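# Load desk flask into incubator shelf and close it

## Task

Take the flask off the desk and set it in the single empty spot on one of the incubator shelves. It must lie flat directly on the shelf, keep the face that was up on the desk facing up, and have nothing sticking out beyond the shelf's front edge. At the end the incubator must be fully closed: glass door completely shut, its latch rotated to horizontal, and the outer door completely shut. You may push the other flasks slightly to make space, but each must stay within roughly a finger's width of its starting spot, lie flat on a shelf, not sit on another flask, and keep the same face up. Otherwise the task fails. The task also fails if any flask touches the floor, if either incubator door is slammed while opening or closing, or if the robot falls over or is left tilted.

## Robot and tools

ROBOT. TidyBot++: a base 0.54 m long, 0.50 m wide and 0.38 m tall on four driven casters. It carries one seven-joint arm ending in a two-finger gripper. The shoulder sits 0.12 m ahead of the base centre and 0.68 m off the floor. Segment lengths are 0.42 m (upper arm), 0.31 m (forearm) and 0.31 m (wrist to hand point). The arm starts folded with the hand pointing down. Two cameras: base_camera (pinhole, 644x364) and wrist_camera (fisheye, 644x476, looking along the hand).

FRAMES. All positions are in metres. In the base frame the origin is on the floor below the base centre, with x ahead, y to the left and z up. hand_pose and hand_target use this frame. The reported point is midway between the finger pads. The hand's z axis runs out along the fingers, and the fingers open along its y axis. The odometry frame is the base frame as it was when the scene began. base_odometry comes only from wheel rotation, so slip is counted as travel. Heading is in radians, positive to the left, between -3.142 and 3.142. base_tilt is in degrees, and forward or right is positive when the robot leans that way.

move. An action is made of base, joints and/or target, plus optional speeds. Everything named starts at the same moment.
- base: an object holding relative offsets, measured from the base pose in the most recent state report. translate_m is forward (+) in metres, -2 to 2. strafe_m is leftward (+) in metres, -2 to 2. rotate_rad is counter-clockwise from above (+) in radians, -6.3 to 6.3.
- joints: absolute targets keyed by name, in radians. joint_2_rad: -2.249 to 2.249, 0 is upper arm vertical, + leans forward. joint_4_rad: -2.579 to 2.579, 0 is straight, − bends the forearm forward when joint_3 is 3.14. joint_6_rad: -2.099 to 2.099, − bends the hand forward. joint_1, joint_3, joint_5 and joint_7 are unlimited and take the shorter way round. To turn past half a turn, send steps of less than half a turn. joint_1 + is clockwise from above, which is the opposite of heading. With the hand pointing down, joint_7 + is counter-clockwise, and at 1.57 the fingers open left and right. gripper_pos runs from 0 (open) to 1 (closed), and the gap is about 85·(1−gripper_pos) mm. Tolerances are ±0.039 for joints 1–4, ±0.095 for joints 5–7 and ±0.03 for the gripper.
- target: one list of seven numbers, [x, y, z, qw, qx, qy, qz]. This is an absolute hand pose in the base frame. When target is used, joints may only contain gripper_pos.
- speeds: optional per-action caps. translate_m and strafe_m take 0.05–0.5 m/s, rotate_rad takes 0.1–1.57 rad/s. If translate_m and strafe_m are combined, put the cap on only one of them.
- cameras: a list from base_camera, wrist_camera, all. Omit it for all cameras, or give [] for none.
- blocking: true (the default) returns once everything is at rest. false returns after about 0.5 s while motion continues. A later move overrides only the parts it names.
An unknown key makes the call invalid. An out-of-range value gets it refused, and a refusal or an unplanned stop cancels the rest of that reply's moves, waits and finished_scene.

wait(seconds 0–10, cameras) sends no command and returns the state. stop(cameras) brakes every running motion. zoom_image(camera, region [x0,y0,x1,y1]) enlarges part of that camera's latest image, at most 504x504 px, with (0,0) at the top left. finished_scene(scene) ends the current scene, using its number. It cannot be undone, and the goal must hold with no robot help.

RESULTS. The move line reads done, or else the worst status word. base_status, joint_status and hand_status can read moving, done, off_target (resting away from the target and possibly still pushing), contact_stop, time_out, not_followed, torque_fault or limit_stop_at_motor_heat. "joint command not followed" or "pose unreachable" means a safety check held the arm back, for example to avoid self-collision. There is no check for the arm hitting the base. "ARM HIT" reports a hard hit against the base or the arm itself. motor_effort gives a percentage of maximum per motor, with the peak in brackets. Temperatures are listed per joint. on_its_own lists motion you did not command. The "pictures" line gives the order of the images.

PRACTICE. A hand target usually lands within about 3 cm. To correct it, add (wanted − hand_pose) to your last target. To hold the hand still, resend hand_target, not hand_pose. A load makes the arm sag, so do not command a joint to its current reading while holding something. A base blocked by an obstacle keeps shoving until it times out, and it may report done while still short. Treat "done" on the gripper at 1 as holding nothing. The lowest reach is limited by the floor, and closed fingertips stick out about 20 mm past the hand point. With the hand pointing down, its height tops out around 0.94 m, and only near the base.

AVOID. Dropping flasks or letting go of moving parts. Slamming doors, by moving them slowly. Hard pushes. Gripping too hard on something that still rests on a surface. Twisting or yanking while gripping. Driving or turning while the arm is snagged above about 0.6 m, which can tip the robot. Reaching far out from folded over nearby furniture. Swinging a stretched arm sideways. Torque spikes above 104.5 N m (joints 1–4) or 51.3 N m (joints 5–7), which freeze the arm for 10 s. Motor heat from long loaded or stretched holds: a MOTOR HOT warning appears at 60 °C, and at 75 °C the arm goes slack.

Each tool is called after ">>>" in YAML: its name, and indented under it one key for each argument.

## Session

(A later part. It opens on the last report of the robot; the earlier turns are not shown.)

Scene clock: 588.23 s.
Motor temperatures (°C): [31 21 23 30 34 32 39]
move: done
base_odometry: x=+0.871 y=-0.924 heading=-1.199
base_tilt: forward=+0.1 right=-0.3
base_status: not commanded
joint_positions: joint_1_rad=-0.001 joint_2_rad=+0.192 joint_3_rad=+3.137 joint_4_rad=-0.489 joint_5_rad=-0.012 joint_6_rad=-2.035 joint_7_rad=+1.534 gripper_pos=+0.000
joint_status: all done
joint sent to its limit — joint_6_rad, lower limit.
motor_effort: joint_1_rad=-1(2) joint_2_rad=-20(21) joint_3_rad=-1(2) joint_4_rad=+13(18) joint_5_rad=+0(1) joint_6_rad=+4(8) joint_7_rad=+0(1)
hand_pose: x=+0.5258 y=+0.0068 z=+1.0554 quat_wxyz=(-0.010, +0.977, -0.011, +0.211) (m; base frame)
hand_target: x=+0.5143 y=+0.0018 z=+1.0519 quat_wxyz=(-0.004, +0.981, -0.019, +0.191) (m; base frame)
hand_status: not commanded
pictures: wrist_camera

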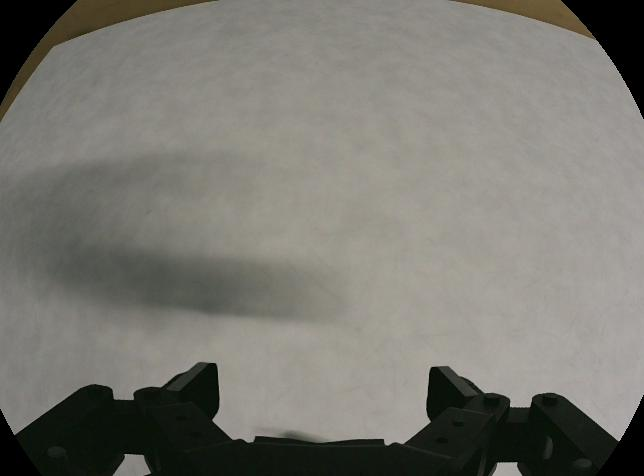

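>>> move:
  base: {"translate_m": -0.05}
  speeds: {"translate_m": 0.1}
  cameras: ["wrist_camera"]

Scene clock: 599.07 s.
Motor temperatures (°C): [31 21 23 30 34 32 39]
move: done
base_odometry: x=+0.853 y=-0.877 heading=-1.200
base_tilt: forward=+0.0 right=-0.4
base_status: done
joint_positions: joint_1_rad=-0.001 joint_2_rad=+0.200 joint_3_rad=+3.137 joint_4_rad=-0.486 joint_5_rad=-0.012 joint_6_rad=-2.040 joint_7_rad=+1.534 gripper_pos=+0.000
joint_status: not commanded
motor_effort: joint_1_rad=+0(2) joint_2_rad=-20(22) joint_3_rad=-1(2) joint_4_rad=+13(14) joint_5_rad=+0(1) joint_6_rad=+4(4) joint_7_rad=+1(1)
hand_pose: x=+0.5271 y=+0.0068 z=+1.0526 quat_wxyz=(-0.010, +0.978, -0.011, +0.206) (m; base frame)
hand_target: x=+0.5143 y=+0.0018 z=+1.0519 quat_wxyz=(-0.004, +0.981, -0.019, +0.191) (m; base frame)
hand_status: not commanded
pictures: wrist_camera

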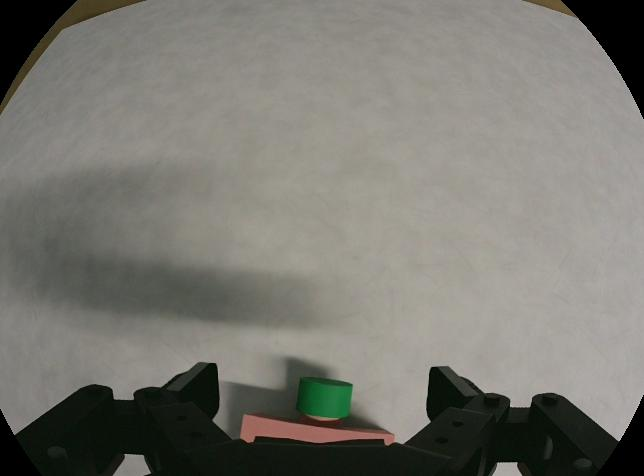

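>>> move:
  base: {"translate_m": 0.033}
  speeds: {"translate_m": 0.1}
  joints: {"joint_1_rad": 0.0, "joint_2_rad": 0.139, "joint_3_rad": 3.14, "joint_4_rad": -0.633, "joint_5_rad": 0.0, "joint_6_rad": -2.095, "joint_7_rad": 1.53, "gripper_pos": 0.4}
  cameras: ["wrist_camera"]

Scene clock: 697.70 s.
Motor temperatures (°C): [31 22 23 30 34 32 39]
move: done
base_odometry: x=+0.865 y=-0.908 heading=-1.199
base_tilt: forward=+0.0 right=-0.3
base_status: done
joint_positions: joint_1_rad=-0.001 joint_2_rad=+0.158 joint_3_rad=+3.137 joint_4_rad=-0.623 joint_5_rad=-0.012 joint_6_rad=-2.041 joint_7_rad=+1.534 gripper_pos=+0.400
joint_status: all done
joint sent to its limit — joint_6_rad, lower limit.
motor_effort: joint_1_rad=+0(2) joint_2_rad=-19(24) joint_3_rad=-1(2) joint_4_rad=+13(15) joint_5_rad=+0(1) joint_6_rad=+3(5) joint_7_rad=+1(1)
hand_pose: x=+0.5040 y=+0.0068 z=+1.0251 quat_wxyz=(-0.009, +0.987, -0.012, +0.159) (m; base frame)
hand_target: x=+0.4830 y=+0.0018 z=+1.0247 quat_wxyz=(-0.003, +0.990, -0.019, +0.140) (m; base frame)
hand_status: not commanded
pictures: wrist_camera

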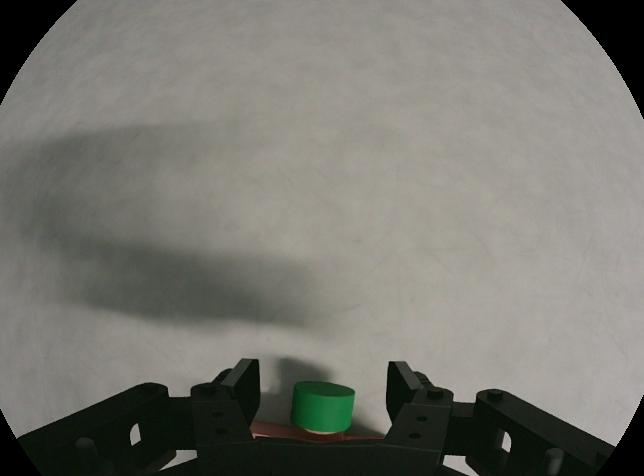

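>>> move:
  joints: {"joint_1_rad": 0.0, "joint_2_rad": 0.147, "joint_3_rad": 3.14, "joint_4_rad": -0.69, "joint_5_rad": 0.0, "joint_6_rad": -2.095, "joint_7_rad": 1.53}
  cameras: ["wrist_camera"]

>>> move:
  joints: {"joint_1_rad": 0.0, "joint_2_rad": 0.153, "joint_3_rad": 3.14, "joint_4_rad": -0.715, "joint_5_rad": 0.0, "joint_6_rad": -2.095, "joint_7_rad": 1.53}
  cameras: ["wrist_camera"]

Scene clock: 714.13 s.
Motor temperatures (°C): [31 22 23 30 34 32 39]
move: done
base_odometry: x=+0.865 y=-0.908 heading=-1.199
base_tilt: forward=+0.0 right=-0.3
base_status: not commanded
joint_positions: joint_1_rad=-0.001 joint_2_rad=+0.158 joint_3_rad=+3.137 joint_4_rad=-0.681 joint_5_rad=-0.012 joint_6_rad=-2.041 joint_7_rad=+1.534 gripper_pos=+0.400
joint_status: all done
joint sent to its limit — joint_6_rad, lower limit.
motor_effort: joint_1_rad=-1(2) joint_2_rad=-19(22) joint_3_rad=+0(2) joint_4_rad=+14(15) joint_5_rad=+0(1) joint_6_rad=+3(4) joint_7_rad=+0(1)
hand_pose: x=+0.4992 y=+0.0068 z=+1.0068 quat_wxyz=(-0.008, +0.991, -0.012, +0.130) (m; base frame)
hand_target: x=+0.4809 y=+0.0018 z=+1.0045 quat_wxyz=(-0.002, +0.994, -0.020, +0.108) (m; base frame)
hand_status: not commanded
pictures: wrist_camera

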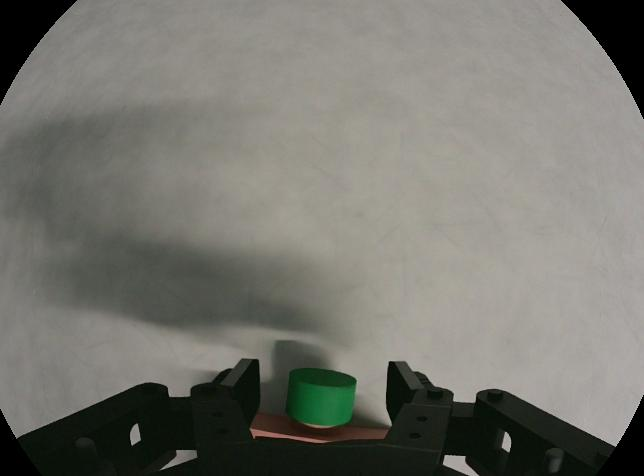

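Scene clock: 714.77 s.
Motor temperatures (°C): [31 22 23 30 34 32 39]
move: done
base_odometry: x=+0.865 y=-0.908 heading=-1.199
base_tilt: forward=+0.1 right=-0.4
base_status: not commanded
joint_positions: joint_1_rad=-0.001 joint_2_rad=+0.158 joint_3_rad=+3.137 joint_4_rad=-0.706 joint_5_rad=-0.012 joint_6_rad=-2.041 joint_7_rad=+1.534 gripper_pos=+0.400
joint_status: all done
joint sent to its limit — joint_6_rad, lower limit.
motor_effort: joint_1_rad=+0(1) joint_2_rad=-20(21) joint_3_rad=-1(2) joint_4_rad=+14(15) joint_5_rad=+0(1) joint_6_rad=+2(3) joint_7_rad=+0(1)
hand_pose: x=+0.4969 y=+0.0068 z=+0.9991 quat_wxyz=(-0.008, +0.993, -0.012, +0.118) (m; base frame)
hand_target: x=+0.4804 y=+0.0018 z=+0.9949 quat_wxyz=(-0.002, +0.996, -0.020, +0.093) (m; base frame)
hand_status: not commanded
pictures: wrist_camera

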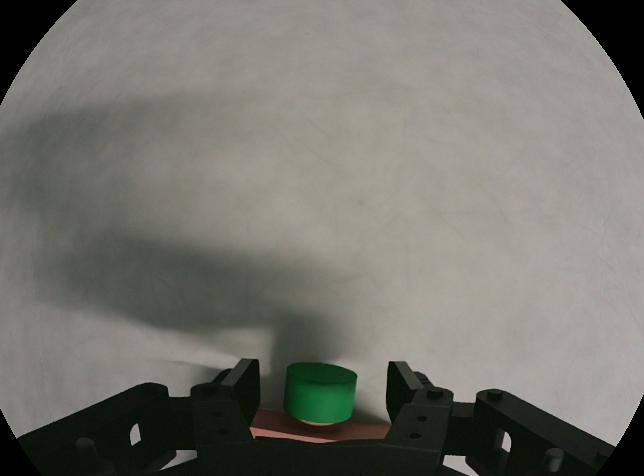

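>>> move:
  joints: {"joint_1_rad": 0.0, "joint_2_rad": 0.161, "joint_3_rad": 3.14, "joint_4_rad": -0.745, "joint_5_rad": 0.0, "joint_6_rad": -2.095, "joint_7_rad": 1.53}
  cameras: ["wrist_camera"]

>>> move:
  joints: {"joint_1_rad": 0.0, "joint_2_rad": 0.167, "joint_3_rad": 3.14, "joint_4_rad": -0.77, "joint_5_rad": 0.0, "joint_6_rad": -2.095, "joint_7_rad": 1.53}
  cameras: ["wrist_camera"]

Scene clock: 720.43 s.
Motor temperatures (°C): [31 22 23 30 34 32 39]
move: done
base_odometry: x=+0.865 y=-0.908 heading=-1.199
base_tilt: forward=+0.0 right=-0.3
base_status: not commanded
joint_positions: joint_1_rad=-0.001 joint_2_rad=+0.159 joint_3_rad=+3.137 joint_4_rad=-0.736 joint_5_rad=-0.012 joint_6_rad=-2.041 joint_7_rad=+1.534 gripper_pos=+0.400
joint_status: all done
joint sent to its limit — joint_6_rad, lower limit.
motor_effort: joint_1_rad=+0(1) joint_2_rad=-20(21) joint_3_rad=-1(2) joint_4_rad=+14(15) joint_5_rad=+0(1) joint_6_rad=+2(3) joint_7_rad=+1(1)
hand_pose: x=+0.4942 y=+0.0068 z=+0.9893 quat_wxyz=(-0.008, +0.995, -0.012, +0.102) (m; base frame)
hand_target: x=+0.4796 y=+0.0018 z=+0.9831 quat_wxyz=(-0.002, +0.997, -0.020, +0.074) (m; base frame)
hand_status: not commanded
pictures: wrist_camera

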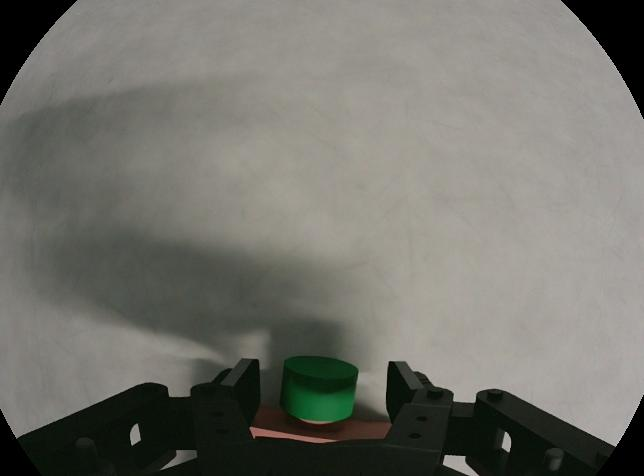

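Scene clock: 721.03 s.
Motor temperatures (°C): [31 22 23 30 34 32 39]
move: done
base_odometry: x=+0.865 y=-0.908 heading=-1.199
base_tilt: forward=+0.0 right=-0.3
base_status: not commanded
joint_positions: joint_1_rad=-0.001 joint_2_rad=+0.161 joint_3_rad=+3.137 joint_4_rad=-0.760 joint_5_rad=-0.012 joint_6_rad=-2.041 joint_7_rad=+1.534 gripper_pos=+0.400
joint_status: all done
joint sent to its limit — joint_6_rad, lower limit.
motor_effort: joint_1_rad=-1(2) joint_2_rad=-20(21) joint_3_rad=-2(2) joint_4_rad=+14(15) joint_5_rad=+0(1) joint_6_rad=+2(2) joint_7_rad=+0(1)
hand_pose: x=+0.4920 y=+0.0068 z=+0.9812 quat_wxyz=(-0.008, +0.996, -0.012, +0.089) (m; base frame)
hand_target: x=+0.4784 y=+0.0018 z=+0.9737 quat_wxyz=(-0.001, +0.998, -0.020, +0.058) (m; base frame)
hand_status: not commanded
pictures: wrist_camera

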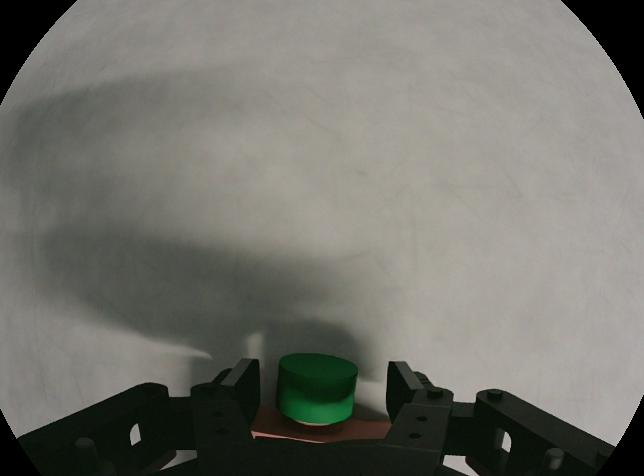

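>>> move:
  joints: {"gripper_pos": 0.6}
  cameras: ["wrist_camera"]

>>> zoom_image:
  camera: "wrist_camera"
  region: [200, 310, 440, 470]

Scene clock: 730.43 s.
Motor temperatures (°C): [31 22 23 29 34 32 39]
move: done
base_odometry: x=+0.865 y=-0.908 heading=-1.199
base_tilt: forward=+0.1 right=-0.3
base_status: not commanded
joint_positions: joint_1_rad=-0.001 joint_2_rad=+0.161 joint_3_rad=+3.137 joint_4_rad=-0.760 joint_5_rad=-0.012 joint_6_rad=-2.041 joint_7_rad=+1.534 gripper_pos=+0.600
joint_status: all done
motor_effort: joint_1_rad=+1(1) joint_2_rad=-20(21) joint_3_rad=-1(2) joint_4_rad=+14(15) joint_5_rad=+0(1) joint_6_rad=+2(2) joint_7_rad=+1(1)
hand_pose: x=+0.4920 y=+0.0068 z=+0.9812 quat_wxyz=(-0.008, +0.996, -0.012, +0.089) (m; base frame)
hand_target: x=+0.4784 y=+0.0018 z=+0.9737 quat_wxyz=(-0.001, +0.998, -0.020, +0.058) (m; base frame)
hand_status: not commanded
pictures: wrist_camera

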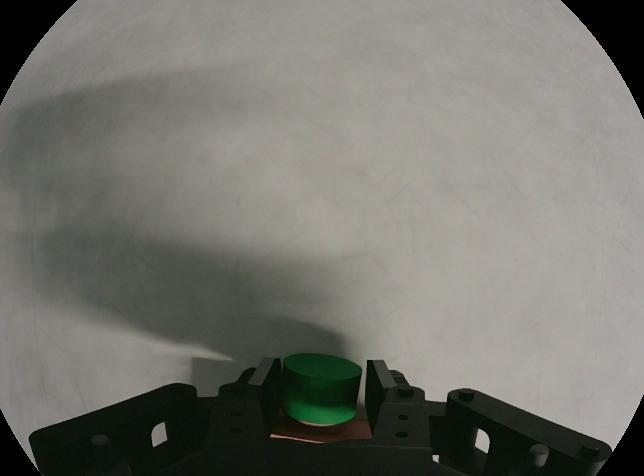

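Scaled by 2.100.

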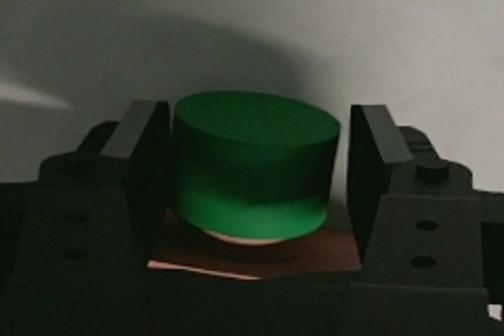

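>>> move:
  joints: {"joint_7_rad": 1.425}
  cameras: []

>>> move:
  base: {"translate_m": -0.0067, "strafe_m": -0.0234}
  speeds: {"translate_m": 0.05}
  joints: {"joint_7_rad": 1.076}
  cameras: ["wrist_camera"]

>>> move:
  base: {"translate_m": -0.0143, "strafe_m": -0.0197}
  speeds: {"translate_m": 0.05}
  joints: {"joint_7_rad": 0.727}
  cameras: ["wrist_camera"]

Scene clock: 769.77 s.
Motor temperatures (°C): [31 22 23 29 34 32 39]
move: done
base_odometry: x=+0.865 y=-0.908 heading=-1.199
base_tilt: forward=+0.0 right=-0.3
base_status: not commanded
joint_positions: joint_1_rad=-0.001 joint_2_rad=+0.161 joint_3_rad=+3.137 joint_4_rad=-0.760 joint_5_rad=-0.012 joint_6_rad=-2.041 joint_7_rad=+1.452 gripper_pos=+0.600
joint_status: all done
motor_effort: joint_1_rad=+0(1) joint_2_rad=-20(20) joint_3_rad=-2(2) joint_4_rad=+14(15) joint_5_rad=+0(0) joint_6_rad=+2(2) joint_7_rad=+1(1)
hand_pose: x=+0.4920 y=+0.0068 z=+0.9812 quat_wxyz=(-0.011, +0.995, -0.053, +0.089) (m; base frame)
hand_target: x=+0.4784 y=+0.0018 z=+0.9737 quat_wxyz=(-0.004, +0.996, -0.072, +0.058) (m; base frame)
hand_status: not commanded
pictures: none
No camera images: "cameras" was empty.

Scene clock: 770.80 s.
Motor temperatures (°C): [31 22 23 29 34 32 39]
move: done
base_odometry: x=+0.841 y=-0.910 heading=-1.199
base_tilt: forward=+0.0 right=-0.3
base_status: done
joint_positions: joint_1_rad=-0.001 joint_2_rad=+0.161 joint_3_rad=+3.137 joint_4_rad=-0.760 joint_5_rad=-0.012 joint_6_rad=-2.042 joint_7_rad=+1.135 gripper_pos=+0.600
joint_status: all done
motor_effort: joint_1_rad=-1(2) joint_2_rad=-20(22) joint_3_rad=-1(3) joint_4_rad=+14(15) joint_5_rad=+0(1) joint_6_rad=+2(2) joint_7_rad=+1(1)
hand_pose: x=+0.4921 y=+0.0067 z=+0.9810 quat_wxyz=(-0.025, +0.974, -0.209, +0.086) (m; base frame)
hand_target: x=+0.4784 y=+0.0018 z=+0.9737 quat_wxyz=(-0.014, +0.968, -0.244, +0.056) (m; base frame)
hand_status: not commanded
pictures: wrist_camera

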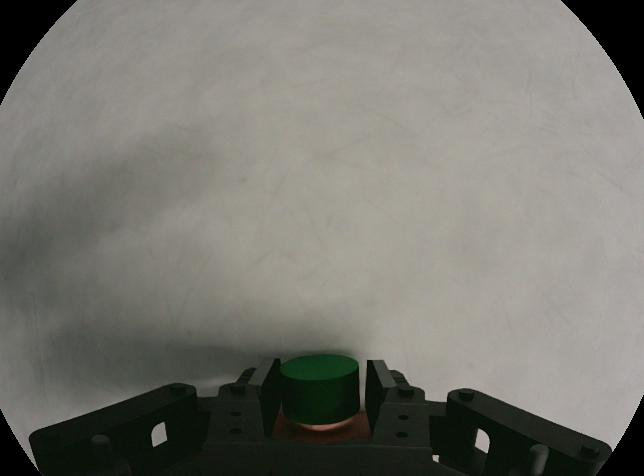

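Scene clock: 771.87 s.
Motor temperatures (°C): [31 22 23 29 34 32 39]
move: done
base_odometry: x=+0.817 y=-0.904 heading=-1.199
base_tilt: forward=+0.1 right=-0.3
base_status: done
joint_positions: joint_1_rad=-0.001 joint_2_rad=+0.163 joint_3_rad=+3.137 joint_4_rad=-0.760 joint_5_rad=-0.012 joint_6_rad=-2.042 joint_7_rad=+0.794 gripper_pos=+0.600
joint_status: all done
motor_effort: joint_1_rad=+0(2) joint_2_rad=-20(22) joint_3_rad=-2(2) joint_4_rad=+14(15) joint_5_rad=+1(1) joint_6_rad=+2(2) joint_7_rad=+0(1)
hand_pose: x=+0.4925 y=+0.0067 z=+0.9803 quat_wxyz=(-0.039, +0.924, -0.372, +0.080) (m; base frame)
hand_target: x=+0.4784 y=+0.0018 z=+0.9737 quat_wxyz=(-0.024, +0.911, -0.408, +0.053) (m; base frame)
hand_status: not commanded
pictures: wrist_camera

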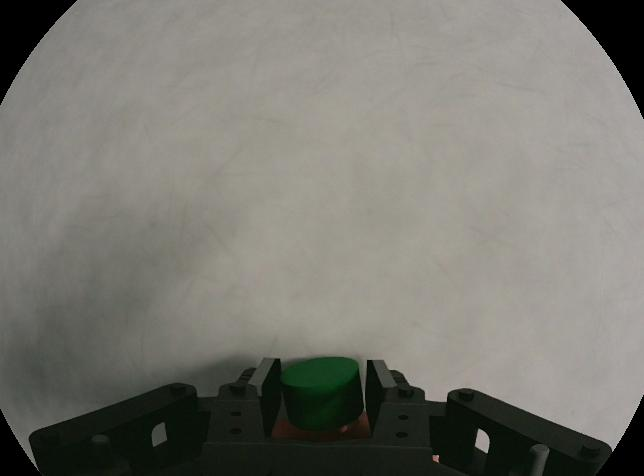

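>>> move:
  base: {"translate_m": -0.0201, "strafe_m": -0.0135}
  speeds: {"translate_m": 0.05}
  joints: {"joint_7_rad": 0.35}
  cameras: ["wrist_camera"]

>>> move:
  base: {"translate_m": -0.0236, "strafe_m": -0.0059}
  speeds: {"translate_m": 0.05}
  joints: {"joint_7_rad": 0.0}
  cameras: ["wrist_camera"]

>>> move:
  base: {"translate_m": -0.0242, "strafe_m": 0.0025}
  speeds: {"translate_m": 0.05}
  joints: {"joint_7_rad": -0.35}
  cameras: ["wrist_camera"]

Scene clock: 786.47 s.
Motor temperatures (°C): [31 22 23 29 34 32 39]
move: done
base_odometry: x=+0.797 y=-0.891 heading=-1.199
base_tilt: forward=+0.1 right=-0.3
base_status: done
joint_positions: joint_1_rad=-0.001 joint_2_rad=+0.165 joint_3_rad=+3.137 joint_4_rad=-0.760 joint_5_rad=-0.012 joint_6_rad=-2.042 joint_7_rad=+0.420 gripper_pos=+0.600
joint_status: all done
motor_effort: joint_1_rad=-1(2) joint_2_rad=-20(23) joint_3_rad=-1(2) joint_4_rad=+14(15) joint_5_rad=+0(1) joint_6_rad=+2(3) joint_7_rad=+1(2)
hand_pose: x=+0.4930 y=+0.0067 z=+0.9795 quat_wxyz=(-0.052, +0.839, -0.537, +0.070) (m; base frame)
hand_target: x=+0.4784 y=+0.0018 z=+0.9737 quat_wxyz=(-0.034, +0.818, -0.572, +0.048) (m; base frame)
hand_status: not commanded
pictures: wrist_camera

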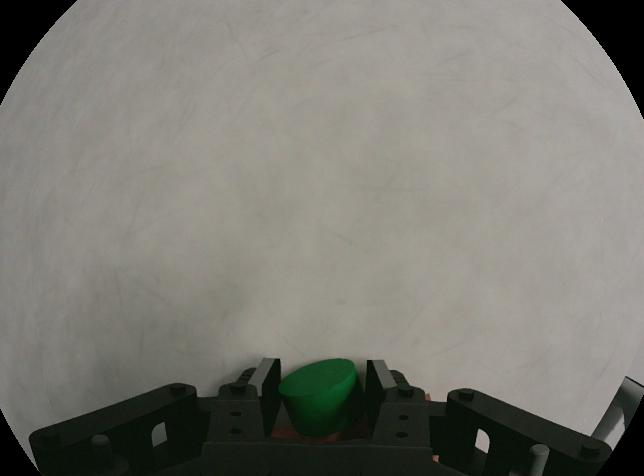

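Scene clock: 787.53 s.
Motor temperatures (°C): [31 22 23 29 34 32 39]
move: done
base_odometry: x=+0.783 y=-0.871 heading=-1.199
base_tilt: forward=+0.1 right=-0.3
base_status: done
joint_positions: joint_1_rad=-0.001 joint_2_rad=+0.167 joint_3_rad=+3.137 joint_4_rad=-0.760 joint_5_rad=-0.012 joint_6_rad=-2.043 joint_7_rad=+0.069 gripper_pos=+0.600
joint_status: all done
motor_effort: joint_1_rad=+0(1) joint_2_rad=-20(23) joint_3_rad=-2(2) joint_4_rad=+14(15) joint_5_rad=+0(1) joint_6_rad=+2(2) joint_7_rad=+0(1)
hand_pose: x=+0.4934 y=+0.0067 z=+0.9786 quat_wxyz=(-0.063, +0.733, -0.675, +0.059) (m; base frame)
hand_target: x=+0.4784 y=+0.0018 z=+0.9737 quat_wxyz=(-0.041, +0.706, -0.705, +0.041) (m; base frame)
hand_status: not commanded
pictures: wrist_camera

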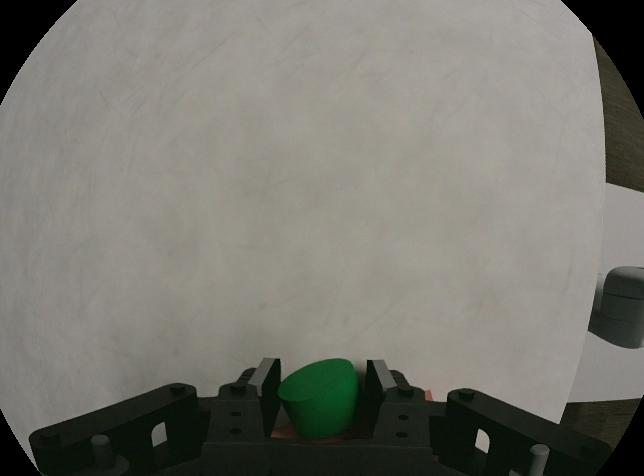

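Scene clock: 788.60 s.
Motor temperatures (°C): [31 22 23 29 34 32 39]
move: done
base_odometry: x=+0.776 y=-0.847 heading=-1.199
base_tilt: forward=+0.1 right=-0.3
base_status: done
joint_positions: joint_1_rad=-0.001 joint_2_rad=+0.169 joint_3_rad=+3.137 joint_4_rad=-0.760 joint_5_rad=-0.012 joint_6_rad=-2.043 joint_7_rad=-0.281 gripper_pos=+0.600
joint_status: all done
motor_effort: joint_1_rad=+0(1) joint_2_rad=-20(23) joint_3_rad=+0(2) joint_4_rad=+14(15) joint_5_rad=+0(1) joint_6_rad=+2(2) joint_7_rad=+1(1)
hand_pose: x=+0.4937 y=+0.0067 z=+0.9780 quat_wxyz=(-0.071, +0.604, -0.793, +0.046) (m; base frame)
hand_target: x=+0.4784 y=+0.0018 z=+0.9737 quat_wxyz=(-0.048, +0.573, -0.818, +0.033) (m; base frame)
hand_status: not commanded
pictures: wrist_camera

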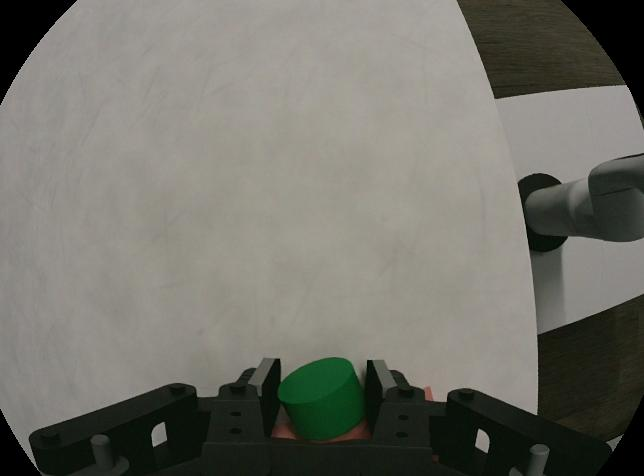

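>>> move:
  base: {"translate_m": -0.0230, "strafe_m": 0.0065}
  speeds: {"translate_m": 0.05}
  joints: {"joint_7_rad": -0.7}
  cameras: ["wrist_camera"]

>>> move:
  base: {"translate_m": -0.0190, "strafe_m": 0.0145}
  speeds: {"translate_m": 0.05}
  joints: {"joint_7_rad": -1.05}
  cameras: ["wrist_camera"]

>>> move:
  base: {"translate_m": -0.0130, "strafe_m": 0.020}
  speeds: {"translate_m": 0.05}
  joints: {"joint_7_rad": -1.40}
  cameras: ["wrist_camera"]

Scene clock: 798.97 s.
Motor temperatures (°C): [31 22 23 29 34 32 39]
move: done
base_odometry: x=+0.774 y=-0.823 heading=-1.198
base_tilt: forward=+0.0 right=-0.3
base_status: done
joint_positions: joint_1_rad=-0.001 joint_2_rad=+0.169 joint_3_rad=+3.137 joint_4_rad=-0.760 joint_5_rad=-0.012 joint_6_rad=-2.044 joint_7_rad=-0.631 gripper_pos=+0.600
joint_status: all done
motor_effort: joint_1_rad=+0(2) joint_2_rad=-20(23) joint_3_rad=-1(2) joint_4_rad=+15(15) joint_5_rad=+0(1) joint_6_rad=+2(2) joint_7_rad=+0(1)
hand_pose: x=+0.4938 y=+0.0067 z=+0.9777 quat_wxyz=(-0.078, +0.457, -0.886, +0.033) (m; base frame)
hand_target: x=+0.4784 y=+0.0018 z=+0.9737 quat_wxyz=(-0.053, +0.422, -0.905, +0.024) (m; base frame)
hand_status: not commanded
pictures: wrist_camera

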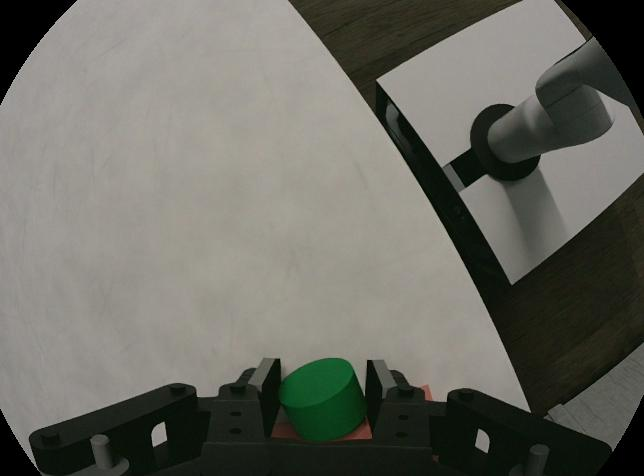

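Scene clock: 800.03 s.
Motor temperatures (°C): [31 22 23 29 34 32 39]
move: done
base_odometry: x=+0.780 y=-0.800 heading=-1.198
base_tilt: forward=+0.1 right=-0.4
base_status: done
joint_positions: joint_1_rad=-0.001 joint_2_rad=+0.170 joint_3_rad=+3.137 joint_4_rad=-0.760 joint_5_rad=-0.012 joint_6_rad=-2.044 joint_7_rad=-0.981 gripper_pos=+0.600
joint_status: all done
motor_effort: joint_1_rad=+0(2) joint_2_rad=-20(23) joint_3_rad=-1(2) joint_4_rad=+14(15) joint_5_rad=+0(1) joint_6_rad=+2(2) joint_7_rad=+0(1)
hand_pose: x=+0.4939 y=+0.0066 z=+0.9776 quat_wxyz=(-0.082, +0.295, -0.952, +0.019) (m; base frame)
hand_target: x=+0.4784 y=+0.0018 z=+0.9737 quat_wxyz=(-0.056, +0.258, -0.964, +0.015) (m; base frame)
hand_status: not commanded
pictures: wrist_camera

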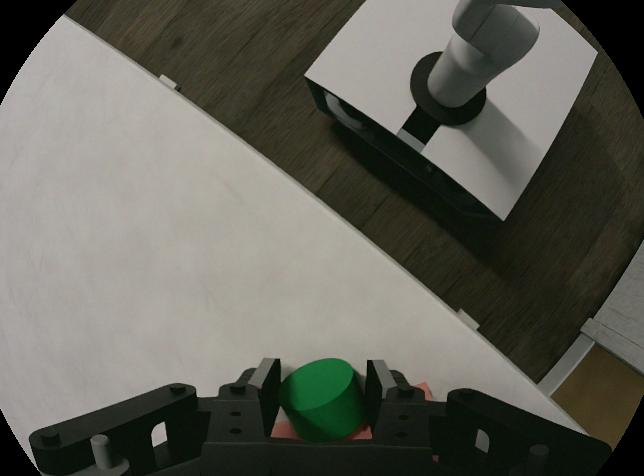

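Scene clock: 801.10 s.
Motor temperatures (°C): [31 22 23 29 34 32 39]
move: done
base_odometry: x=+0.794 y=-0.781 heading=-1.198
base_tilt: forward=+0.1 right=-0.2
base_status: done
joint_positions: joint_1_rad=-0.001 joint_2_rad=+0.170 joint_3_rad=+3.137 joint_4_rad=-0.760 joint_5_rad=-0.012 joint_6_rad=-2.044 joint_7_rad=-1.331 gripper_pos=+0.600
joint_status: all done
motor_effort: joint_1_rad=+0(3) joint_2_rad=-20(22) joint_3_rad=-2(3) joint_4_rad=+14(15) joint_5_rad=+0(1) joint_6_rad=+2(2) joint_7_rad=+1(1)
hand_pose: x=+0.4939 y=+0.0065 z=+0.9775 quat_wxyz=(-0.084, +0.125, -0.989, +0.004) (m; base frame)
hand_target: x=+0.4784 y=+0.0018 z=+0.9737 quat_wxyz=(-0.058, +0.086, -0.995, +0.005) (m; base frame)
hand_status: not commanded
pictures: wrist_camera

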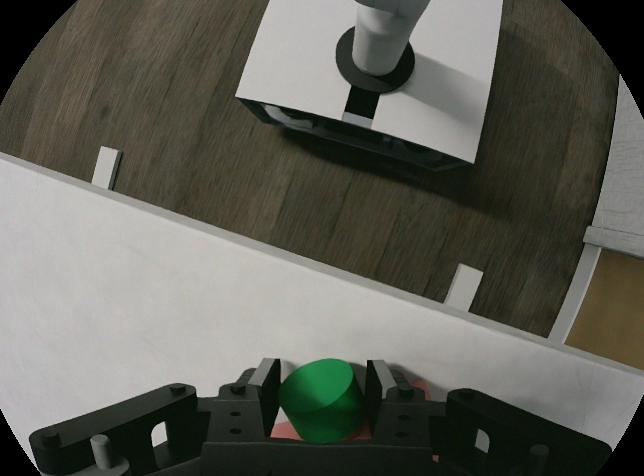

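>>> move:
  base: {"translate_m": -0.0090, "strafe_m": 0.0195}
  speeds: {"translate_m": 0.05}
  joints: {"joint_7_rad": -1.70}
  cameras: ["wrist_camera"]

>>> move:
  base: {"translate_m": -0.004, "strafe_m": 0.0195}
  speeds: {"translate_m": 0.05}
  joints: {"joint_7_rad": -2.0}
  cameras: ["wrist_camera"]

>>> zoom_image:
  camera: "wrist_camera"
  region: [200, 310, 440, 470]

Scene clock: 814.10 s.
Motor temperatures (°C): [31 22 23 29 34 32 39]
move: done
base_odometry: x=+0.809 y=-0.765 heading=-1.198
base_tilt: forward=+0.0 right=-0.3
base_status: done
joint_positions: joint_1_rad=+0.000 joint_2_rad=+0.170 joint_3_rad=+3.137 joint_4_rad=-0.760 joint_5_rad=-0.012 joint_6_rad=-2.044 joint_7_rad=-1.637 gripper_pos=+0.600
joint_status: all done
motor_effort: joint_1_rad=+0(3) joint_2_rad=-20(22) joint_3_rad=-1(3) joint_4_rad=+14(15) joint_5_rad=+0(1) joint_6_rad=+1(2) joint_7_rad=+1(1)
hand_pose: x=+0.4939 y=+0.0063 z=+0.9776 quat_wxyz=(-0.083, -0.027, -0.996, -0.009) (m; base frame)
hand_target: x=+0.4784 y=+0.0018 z=+0.9737 quat_wxyz=(-0.058, -0.064, -0.996, -0.004) (m; base frame)
hand_status: not commanded
pictures: wrist_camera

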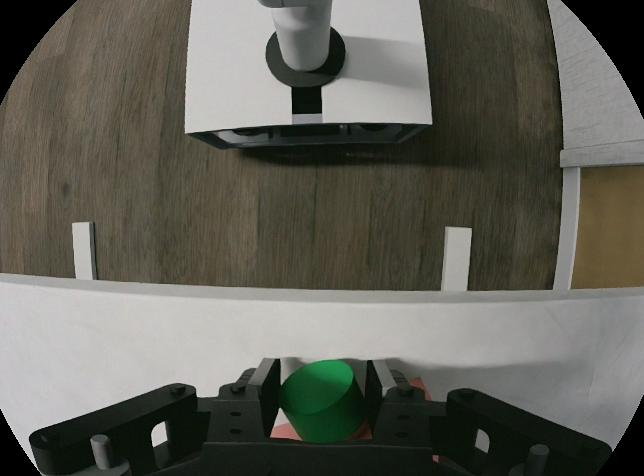

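Scene clock: 815.13 s.
Motor temperatures (°C): [31 22 23 29 34 32 39]
move: done
base_odometry: x=+0.826 y=-0.754 heading=-1.198
base_tilt: forward=+0.1 right=-0.3
base_status: done
joint_positions: joint_1_rad=+0.000 joint_2_rad=+0.170 joint_3_rad=+3.137 joint_4_rad=-0.760 joint_5_rad=-0.012 joint_6_rad=-2.044 joint_7_rad=-1.938 gripper_pos=+0.600
joint_status: all done
motor_effort: joint_1_rad=+0(2) joint_2_rad=-20(22) joint_3_rad=-1(3) joint_4_rad=+15(15) joint_5_rad=+0(1) joint_6_rad=+1(2) joint_7_rad=+0(1)
hand_pose: x=+0.4939 y=+0.0062 z=+0.9776 quat_wxyz=(-0.081, -0.177, -0.981, -0.021) (m; base frame)
hand_target: x=+0.4784 y=+0.0018 z=+0.9737 quat_wxyz=(-0.057, -0.212, -0.976, -0.013) (m; base frame)
hand_status: not commanded
pictures: wrist_camera

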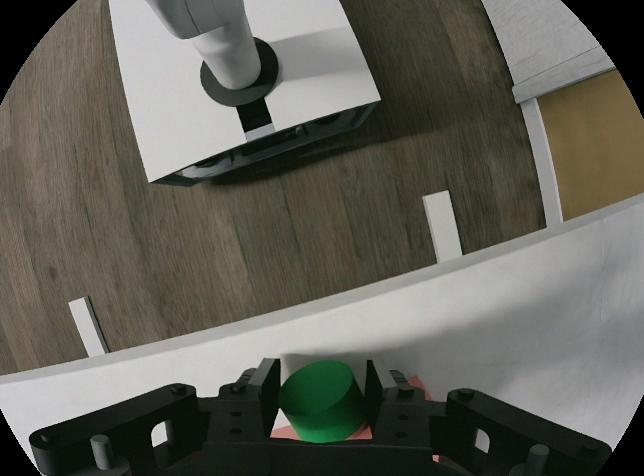

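Scaled by 2.100.

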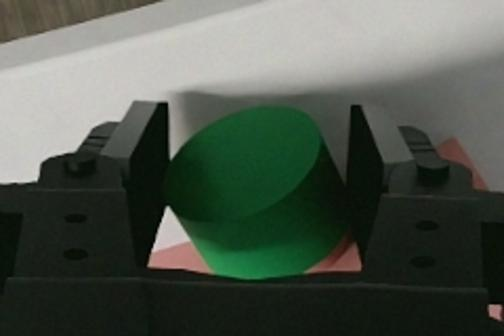

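>>> move:
  joints: {"gripper_pos": 0.35}
  cameras: []

>>> move:
  joints: {"joint_1_rad": 0.0, "joint_2_rad": 0.14, "joint_3_rad": 3.14, "joint_4_rad": -0.52, "joint_5_rad": 0.0, "joint_6_rad": -2.09, "joint_7_rad": -2.0}
  cameras: ["wrist_camera"]

>>> move:
  base: {"translate_m": -0.5}
  speeds: {"translate_m": 0.25}
  cameras: ["wrist_camera"]

>>> move:
  joints: {"joint_1_rad": 0.0, "joint_2_rad": 0.173, "joint_3_rad": 3.14, "joint_4_rad": -1.443, "joint_5_rad": 0.0, "joint_6_rad": -0.233, "joint_7_rad": 1.53, "gripper_pos": 0.0}
  cameras: ["wrist_camera"]

Scene clock: 840.83 s.
Motor temperatures (°C): [31 22 23 29 34 32 39]
move: done
base_odometry: x=+0.826 y=-0.754 heading=-1.198
base_tilt: forward=+0.0 right=-0.4
base_status: not commanded
joint_positions: joint_1_rad=+0.000 joint_2_rad=+0.170 joint_3_rad=+3.137 joint_4_rad=-0.760 joint_5_rad=-0.012 joint_6_rad=-2.044 joint_7_rad=-1.938 gripper_pos=+0.350
joint_status: all done
motor_effort: joint_1_rad=-1(1) joint_2_rad=-20(21) joint_3_rad=-1(2) joint_4_rad=+14(15) joint_5_rad=+0(0) joint_6_rad=+1(2) joint_7_rad=+0(1)
hand_pose: x=+0.4939 y=+0.0062 z=+0.9776 quat_wxyz=(-0.081, -0.177, -0.981, -0.021) (m; base frame)
hand_target: x=+0.4784 y=+0.0018 z=+0.9737 quat_wxyz=(-0.057, -0.212, -0.976, -0.013) (m; base frame)
hand_status: not commanded
pictures: none
No camera images: "cameras" was empty.

Scene clock: 842.13 s.
Motor temperatures (°C): [31 22 23 29 34 32 39]
move: done
base_odometry: x=+0.826 y=-0.754 heading=-1.198
base_tilt: forward=+0.0 right=-0.4
base_status: not commanded
joint_positions: joint_1_rad=+0.000 joint_2_rad=+0.153 joint_3_rad=+3.137 joint_4_rad=-0.536 joint_5_rad=-0.012 joint_6_rad=-2.044 joint_7_rad=-1.938 gripper_pos=+0.350
joint_status: all done
joint sent to its limit — joint_6_rad, lower limit.
motor_effort: joint_1_rad=+0(2) joint_2_rad=-18(22) joint_3_rad=-1(2) joint_4_rad=+13(15) joint_5_rad=+1(1) joint_6_rad=+3(4) joint_7_rad=+0(1)
hand_pose: x=+0.5065 y=+0.0062 z=+1.0549 quat_wxyz=(-0.199, -0.173, -0.964, -0.043) (m; base frame)
hand_target: x=+0.4898 y=+0.0019 z=+1.0593 quat_wxyz=(-0.191, -0.208, -0.958, -0.042) (m; base frame)
hand_status: not commanded
pictures: wrist_camera

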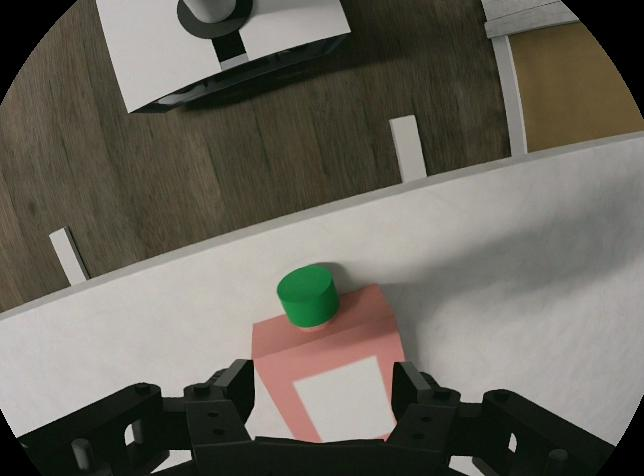

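Scene clock: 844.97 s.
Motor temperatures (°C): [31 22 23 29 34 32 39]
move: done
base_odometry: x=+0.644 y=-0.289 heading=-1.198
base_tilt: forward=+0.0 right=-0.3
base_status: done
joint_positions: joint_1_rad=+0.000 joint_2_rad=+0.142 joint_3_rad=+3.137 joint_4_rad=-0.534 joint_5_rad=-0.012 joint_6_rad=-2.044 joint_7_rad=-1.938 gripper_pos=+0.350
joint_status: not commanded
motor_effort: joint_1_rad=-1(1) joint_2_rad=-18(23) joint_3_rad=-1(2) joint_4_rad=+13(14) joint_5_rad=+0(1) joint_6_rad=+4(4) joint_7_rad=+1(1)
hand_pose: x=+0.5025 y=+0.0062 z=+1.0594 quat_wxyz=(-0.204, -0.173, -0.963, -0.044) (m; base frame)
hand_target: x=+0.4898 y=+0.0019 z=+1.0593 quat_wxyz=(-0.191, -0.208, -0.958, -0.042) (m; base frame)
hand_status: not commanded
pictures: wrist_camera

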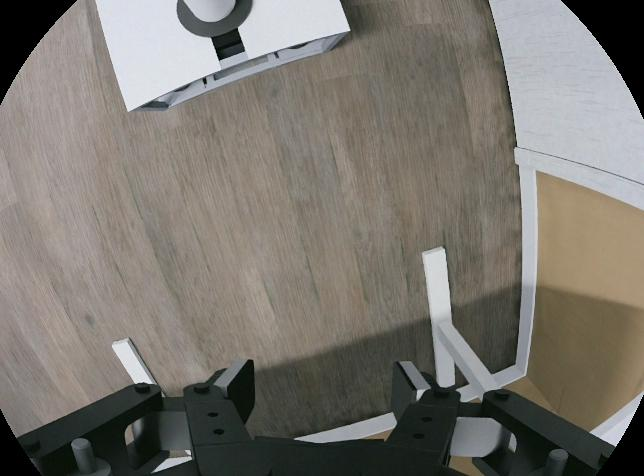

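Scene clock: 848.33 s.
Motor temperatures (°C): [31 22 23 29 34 32 39]
move: done
base_odometry: x=+0.644 y=-0.289 heading=-1.198
base_tilt: forward=+0.1 right=-0.4
base_status: not commanded
joint_positions: joint_1_rad=+0.000 joint_2_rad=+0.166 joint_3_rad=+3.137 joint_4_rad=-1.433 joint_5_rad=-0.012 joint_6_rad=-0.279 joint_7_rad=-4.676 gripper_pos=+0.000
joint_status: all done
motor_effort: joint_1_rad=+0(2) joint_2_rad=-28(29) joint_3_rad=-1(2) joint_4_rad=+22(23) joint_5_rad=+0(1) joint_6_rad=+8(9) joint_7_rad=+0(1)
hand_pose: x=+0.7995 y=+0.0052 z=+0.9937 quat_wxyz=(-0.004, -0.807, -0.012, -0.590) (m; base frame)
hand_target: x=+0.8048 y=+0.0023 z=+0.9966 quat_wxyz=(+0.013, -0.798, +0.016, -0.602) (m; base frame)
hand_status: not commanded
pictures: wrist_camera

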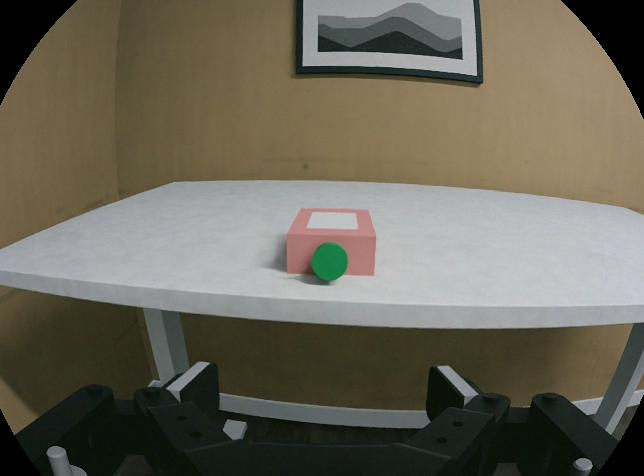

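>>> move:
  joints: {"joint_2_rad":0.178,"joint_4_rad":-1.460,"joint_6_rad":-0.215}
  base: {"translate_m":0.1}
  speeds: {"translate_m":0.1}
  cameras: ["wrist_camera"]

Scene clock: 884.33 s.
Motor temperatures (°C): [31 22 23 29 34 32 39]
move: done
base_odometry: x=+0.680 y=-0.382 heading=-1.198
base_tilt: forward=+0.0 right=-0.3
base_status: done
joint_positions: joint_1_rad=+0.000 joint_2_rad=+0.181 joint_3_rad=+3.137 joint_4_rad=-1.451 joint_5_rad=-0.012 joint_6_rad=-0.255 joint_7_rad=-4.678 gripper_pos=+0.000
joint_status: all done
motor_effort: joint_1_rad=+0(1) joint_2_rad=-28(31) joint_3_rad=-1(2) joint_4_rad=+22(23) joint_5_rad=+0(1) joint_6_rad=+9(9) joint_7_rad=+0(1)
hand_pose: x=+0.8042 y=+0.0051 z=+0.9796 quat_wxyz=(-0.004, -0.810, -0.011, -0.587) (m; base frame)
hand_target: x=+0.8061 y=+0.0023 z=+0.9881 quat_wxyz=(+0.013, -0.799, +0.016, -0.600) (m; base frame)
hand_status: not commanded
pictures: wrist_camera

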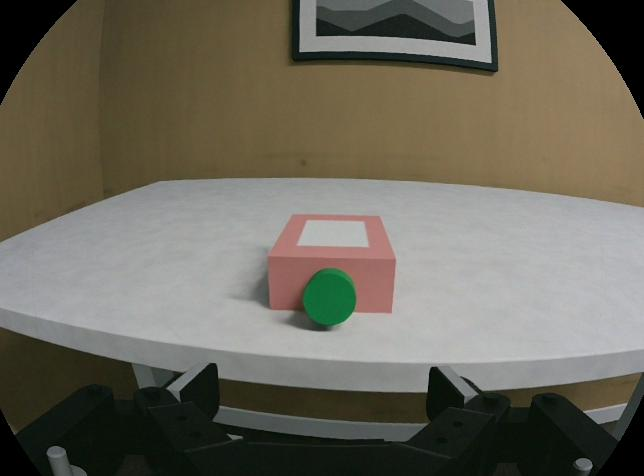

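>>> move:
  base: {"translate_m":0.05,"strafe_m":-0.003}
  speeds: {"translate_m":0.06}
  cameras: ["wrist_camera"]

>>> move:
  base: {"translate_m":0.03}
  speeds: {"translate_m":0.05}
  cameras: ["wrist_camera"]

Scene clock: 896.67 s.
Motor temperatures (°C): [31 22 23 29 34 32 39]
move: done
base_odometry: x=+0.696 y=-0.429 heading=-1.198
base_tilt: forward=+0.0 right=-0.2
base_status: done
joint_positions: joint_1_rad=+0.000 joint_2_rad=+0.182 joint_3_rad=+3.137 joint_4_rad=-1.452 joint_5_rad=-0.012 joint_6_rad=-0.255 joint_7_rad=-4.679 gripper_pos=+0.000
joint_status: not commanded
motor_effort: joint_1_rad=+0(2) joint_2_rad=-29(32) joint_3_rad=-1(2) joint_4_rad=+22(23) joint_5_rad=+0(1) joint_6_rad=+9(9) joint_7_rad=+1(1)
hand_pose: x=+0.8045 y=+0.0051 z=+0.9788 quat_wxyz=(-0.004, -0.810, -0.011, -0.586) (m; base frame)
hand_target: x=+0.8061 y=+0.0023 z=+0.9881 quat_wxyz=(+0.013, -0.799, +0.016, -0.600) (m; base frame)
hand_status: not commanded
pictures: wrist_camera

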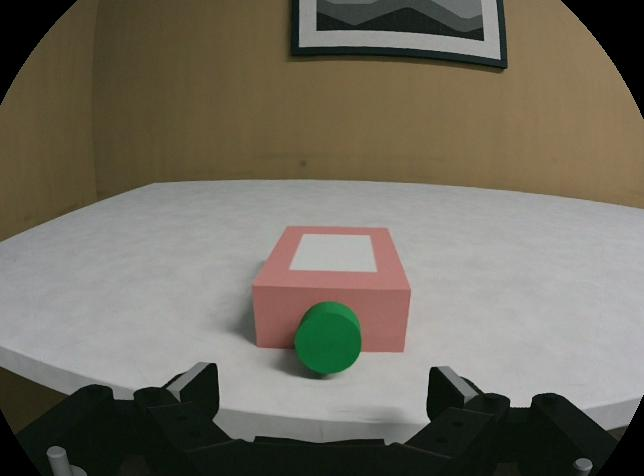

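Scene clock: 897.73 s.
Motor temperatures (°C): [31 22 23 29 34 32 39]
move: done
base_odometry: x=+0.707 y=-0.457 heading=-1.197
base_tilt: forward=+0.0 right=-0.2
base_status: done
joint_positions: joint_1_rad=+0.000 joint_2_rad=+0.183 joint_3_rad=+3.137 joint_4_rad=-1.452 joint_5_rad=-0.012 joint_6_rad=-0.255 joint_7_rad=-4.679 gripper_pos=+0.000
joint_status: not commanded
motor_effort: joint_1_rad=+0(2) joint_2_rad=-29(32) joint_3_rad=-2(2) joint_4_rad=+21(22) joint_5_rad=+0(1) joint_6_rad=+9(9) joint_7_rad=+0(1)
hand_pose: x=+0.8048 y=+0.0051 z=+0.9782 quat_wxyz=(-0.004, -0.810, -0.011, -0.586) (m; base frame)
hand_target: x=+0.8061 y=+0.0023 z=+0.9881 quat_wxyz=(+0.013, -0.799, +0.016, -0.600) (m; base frame)
hand_status: not commanded
pictures: wrist_camera

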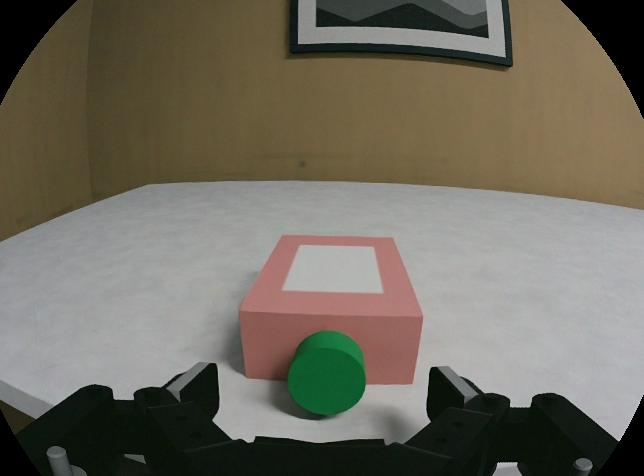

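>>> move:
  base: {"translate_m":0.01}
  speeds: {"translate_m":0.05}
  cameras: ["wrist_camera"]

>>> move:
  joints: {"gripper_pos":0.6}
  cameras: ["wrist_camera"]

Scene clock: 905.13 s.
Motor temperatures (°C): [31 22 23 29 34 32 39]
move: done
base_odometry: x=+0.710 y=-0.467 heading=-1.197
base_tilt: forward=+0.0 right=-0.4
base_status: done
joint_positions: joint_1_rad=+0.000 joint_2_rad=+0.186 joint_3_rad=+3.137 joint_4_rad=-1.452 joint_5_rad=-0.012 joint_6_rad=-0.254 joint_7_rad=-4.679 gripper_pos=+0.000
joint_status: not commanded
motor_effort: joint_1_rad=-1(2) joint_2_rad=-29(30) joint_3_rad=-1(3) joint_4_rad=+22(23) joint_5_rad=+0(0) joint_6_rad=+9(9) joint_7_rad=+1(1)
hand_pose: x=+0.8057 y=+0.0051 z=+0.9762 quat_wxyz=(-0.003, -0.811, -0.011, -0.585) (m; base frame)
hand_target: x=+0.8061 y=+0.0023 z=+0.9881 quat_wxyz=(+0.013, -0.799, +0.016, -0.600) (m; base frame)
hand_status: not commanded
pictures: wrist_camera

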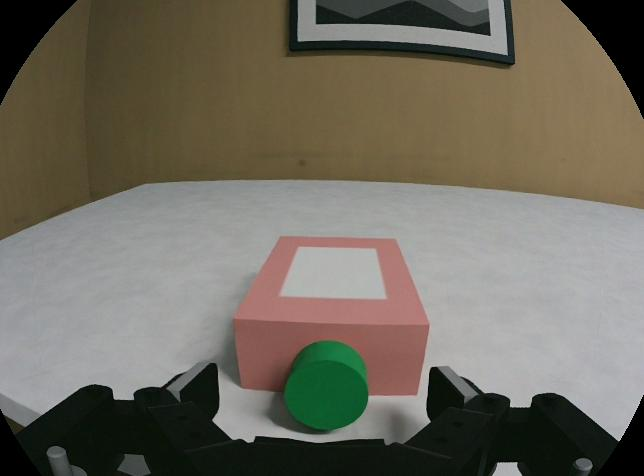

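Scene clock: 906.00 s.
Motor temperatures (°C): [31 22 23 29 34 32 39]
move: done
base_odometry: x=+0.710 y=-0.467 heading=-1.197
base_tilt: forward=+0.1 right=-0.3
base_status: not commanded
joint_positions: joint_1_rad=+0.000 joint_2_rad=+0.186 joint_3_rad=+3.137 joint_4_rad=-1.452 joint_5_rad=-0.012 joint_6_rad=-0.254 joint_7_rad=-4.679 gripper_pos=+0.600
joint_status: all done
motor_effort: joint_1_rad=-1(1) joint_2_rad=-28(29) joint_3_rad=-1(2) joint_4_rad=+21(22) joint_5_rad=+0(1) joint_6_rad=+9(9) joint_7_rad=+0(1)
hand_pose: x=+0.8057 y=+0.0051 z=+0.9762 quat_wxyz=(-0.003, -0.811, -0.011, -0.585) (m; base frame)
hand_target: x=+0.8061 y=+0.0023 z=+0.9881 quat_wxyz=(+0.013, -0.799, +0.016, -0.600) (m; base frame)
hand_status: not commanded
pictures: wrist_camera

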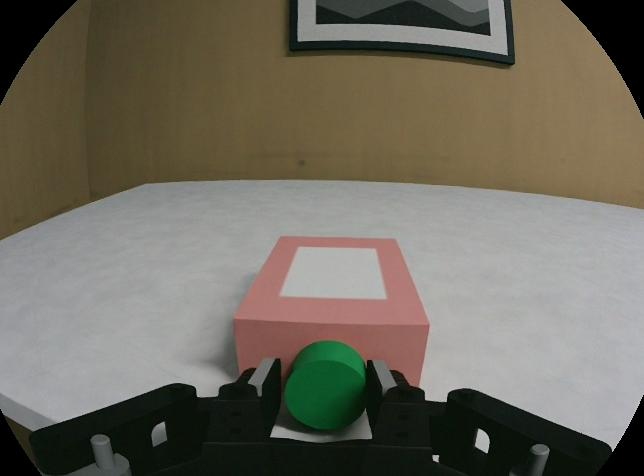

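>>> move:
  joints: {"gripper_pos":0.8}
  cameras: ["wrist_camera"]

>>> move:
  joints: {"joint_2_rad":0.14,"joint_4_rad":-1.42,"joint_6_rad":-0.213}
  cameras: ["wrist_camera"]

Scene clock: 911.87 s.
Motor temperatures (°C): [31 22 23 29 34 32 39]
move: off_target
base_odometry: x=+0.710 y=-0.467 heading=-1.197
base_tilt: forward=+0.1 right=-0.4
base_status: not commanded
joint_positions: joint_1_rad=+0.000 joint_2_rad=+0.186 joint_3_rad=+3.137 joint_4_rad=-1.452 joint_5_rad=-0.012 joint_6_rad=-0.253 joint_7_rad=-4.679 gripper_pos=+0.687
joint_status: gripper_pos off_target (ended at +0.687, target +0.800)
motor_effort: joint_1_rad=+0(1) joint_2_rad=-28(29) joint_3_rad=+0(1) joint_4_rad=+22(22) joint_5_rad=+0(0) joint_6_rad=+9(9) joint_7_rad=+0(1)
hand_pose: x=+0.8058 y=+0.0051 z=+0.9765 quat_wxyz=(-0.003, -0.811, -0.011, -0.585) (m; base frame)
hand_target: x=+0.8061 y=+0.0023 z=+0.9881 quat_wxyz=(+0.013, -0.799, +0.016, -0.600) (m; base frame)
hand_status: not commanded
pictures: wrist_camera

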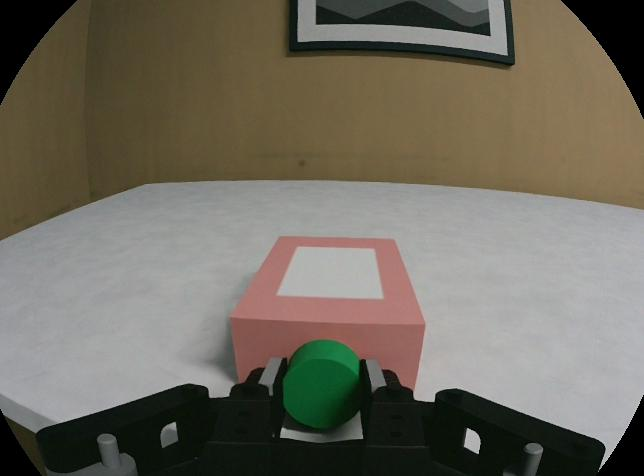

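Scene clock: 912.67 s.
Motor temperatures (°C): [31 22 23 29 34 32 39]
move: done
base_odometry: x=+0.710 y=-0.467 heading=-1.197
base_tilt: forward=+0.0 right=-0.3
base_status: not commanded
joint_positions: joint_1_rad=+0.000 joint_2_rad=+0.164 joint_3_rad=+3.137 joint_4_rad=-1.439 joint_5_rad=-0.012 joint_6_rad=-0.253 joint_7_rad=-4.679 gripper_pos=+0.687
joint_status: all done
motor_effort: joint_1_rad=+0(1) joint_2_rad=-28(32) joint_3_rad=-1(2) joint_4_rad=+23(24) joint_5_rad=+0(1) joint_6_rad=+10(10) joint_7_rad=+0(1)
hand_pose: x=+0.8005 y=+0.0051 z=+0.9991 quat_wxyz=(-0.004, -0.800, -0.011, -0.599) (m; base frame)
hand_target: x=+0.7970 y=+0.0023 z=+1.0393 quat_wxyz=(+0.013, -0.775, +0.015, -0.632) (m; base frame)
hand_status: not commanded
pictures: wrist_camera

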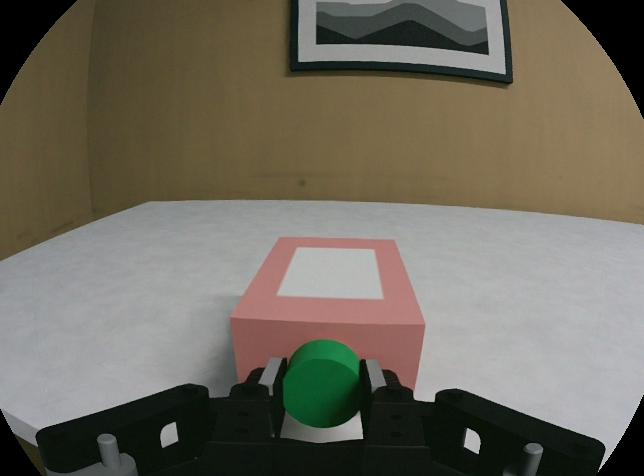

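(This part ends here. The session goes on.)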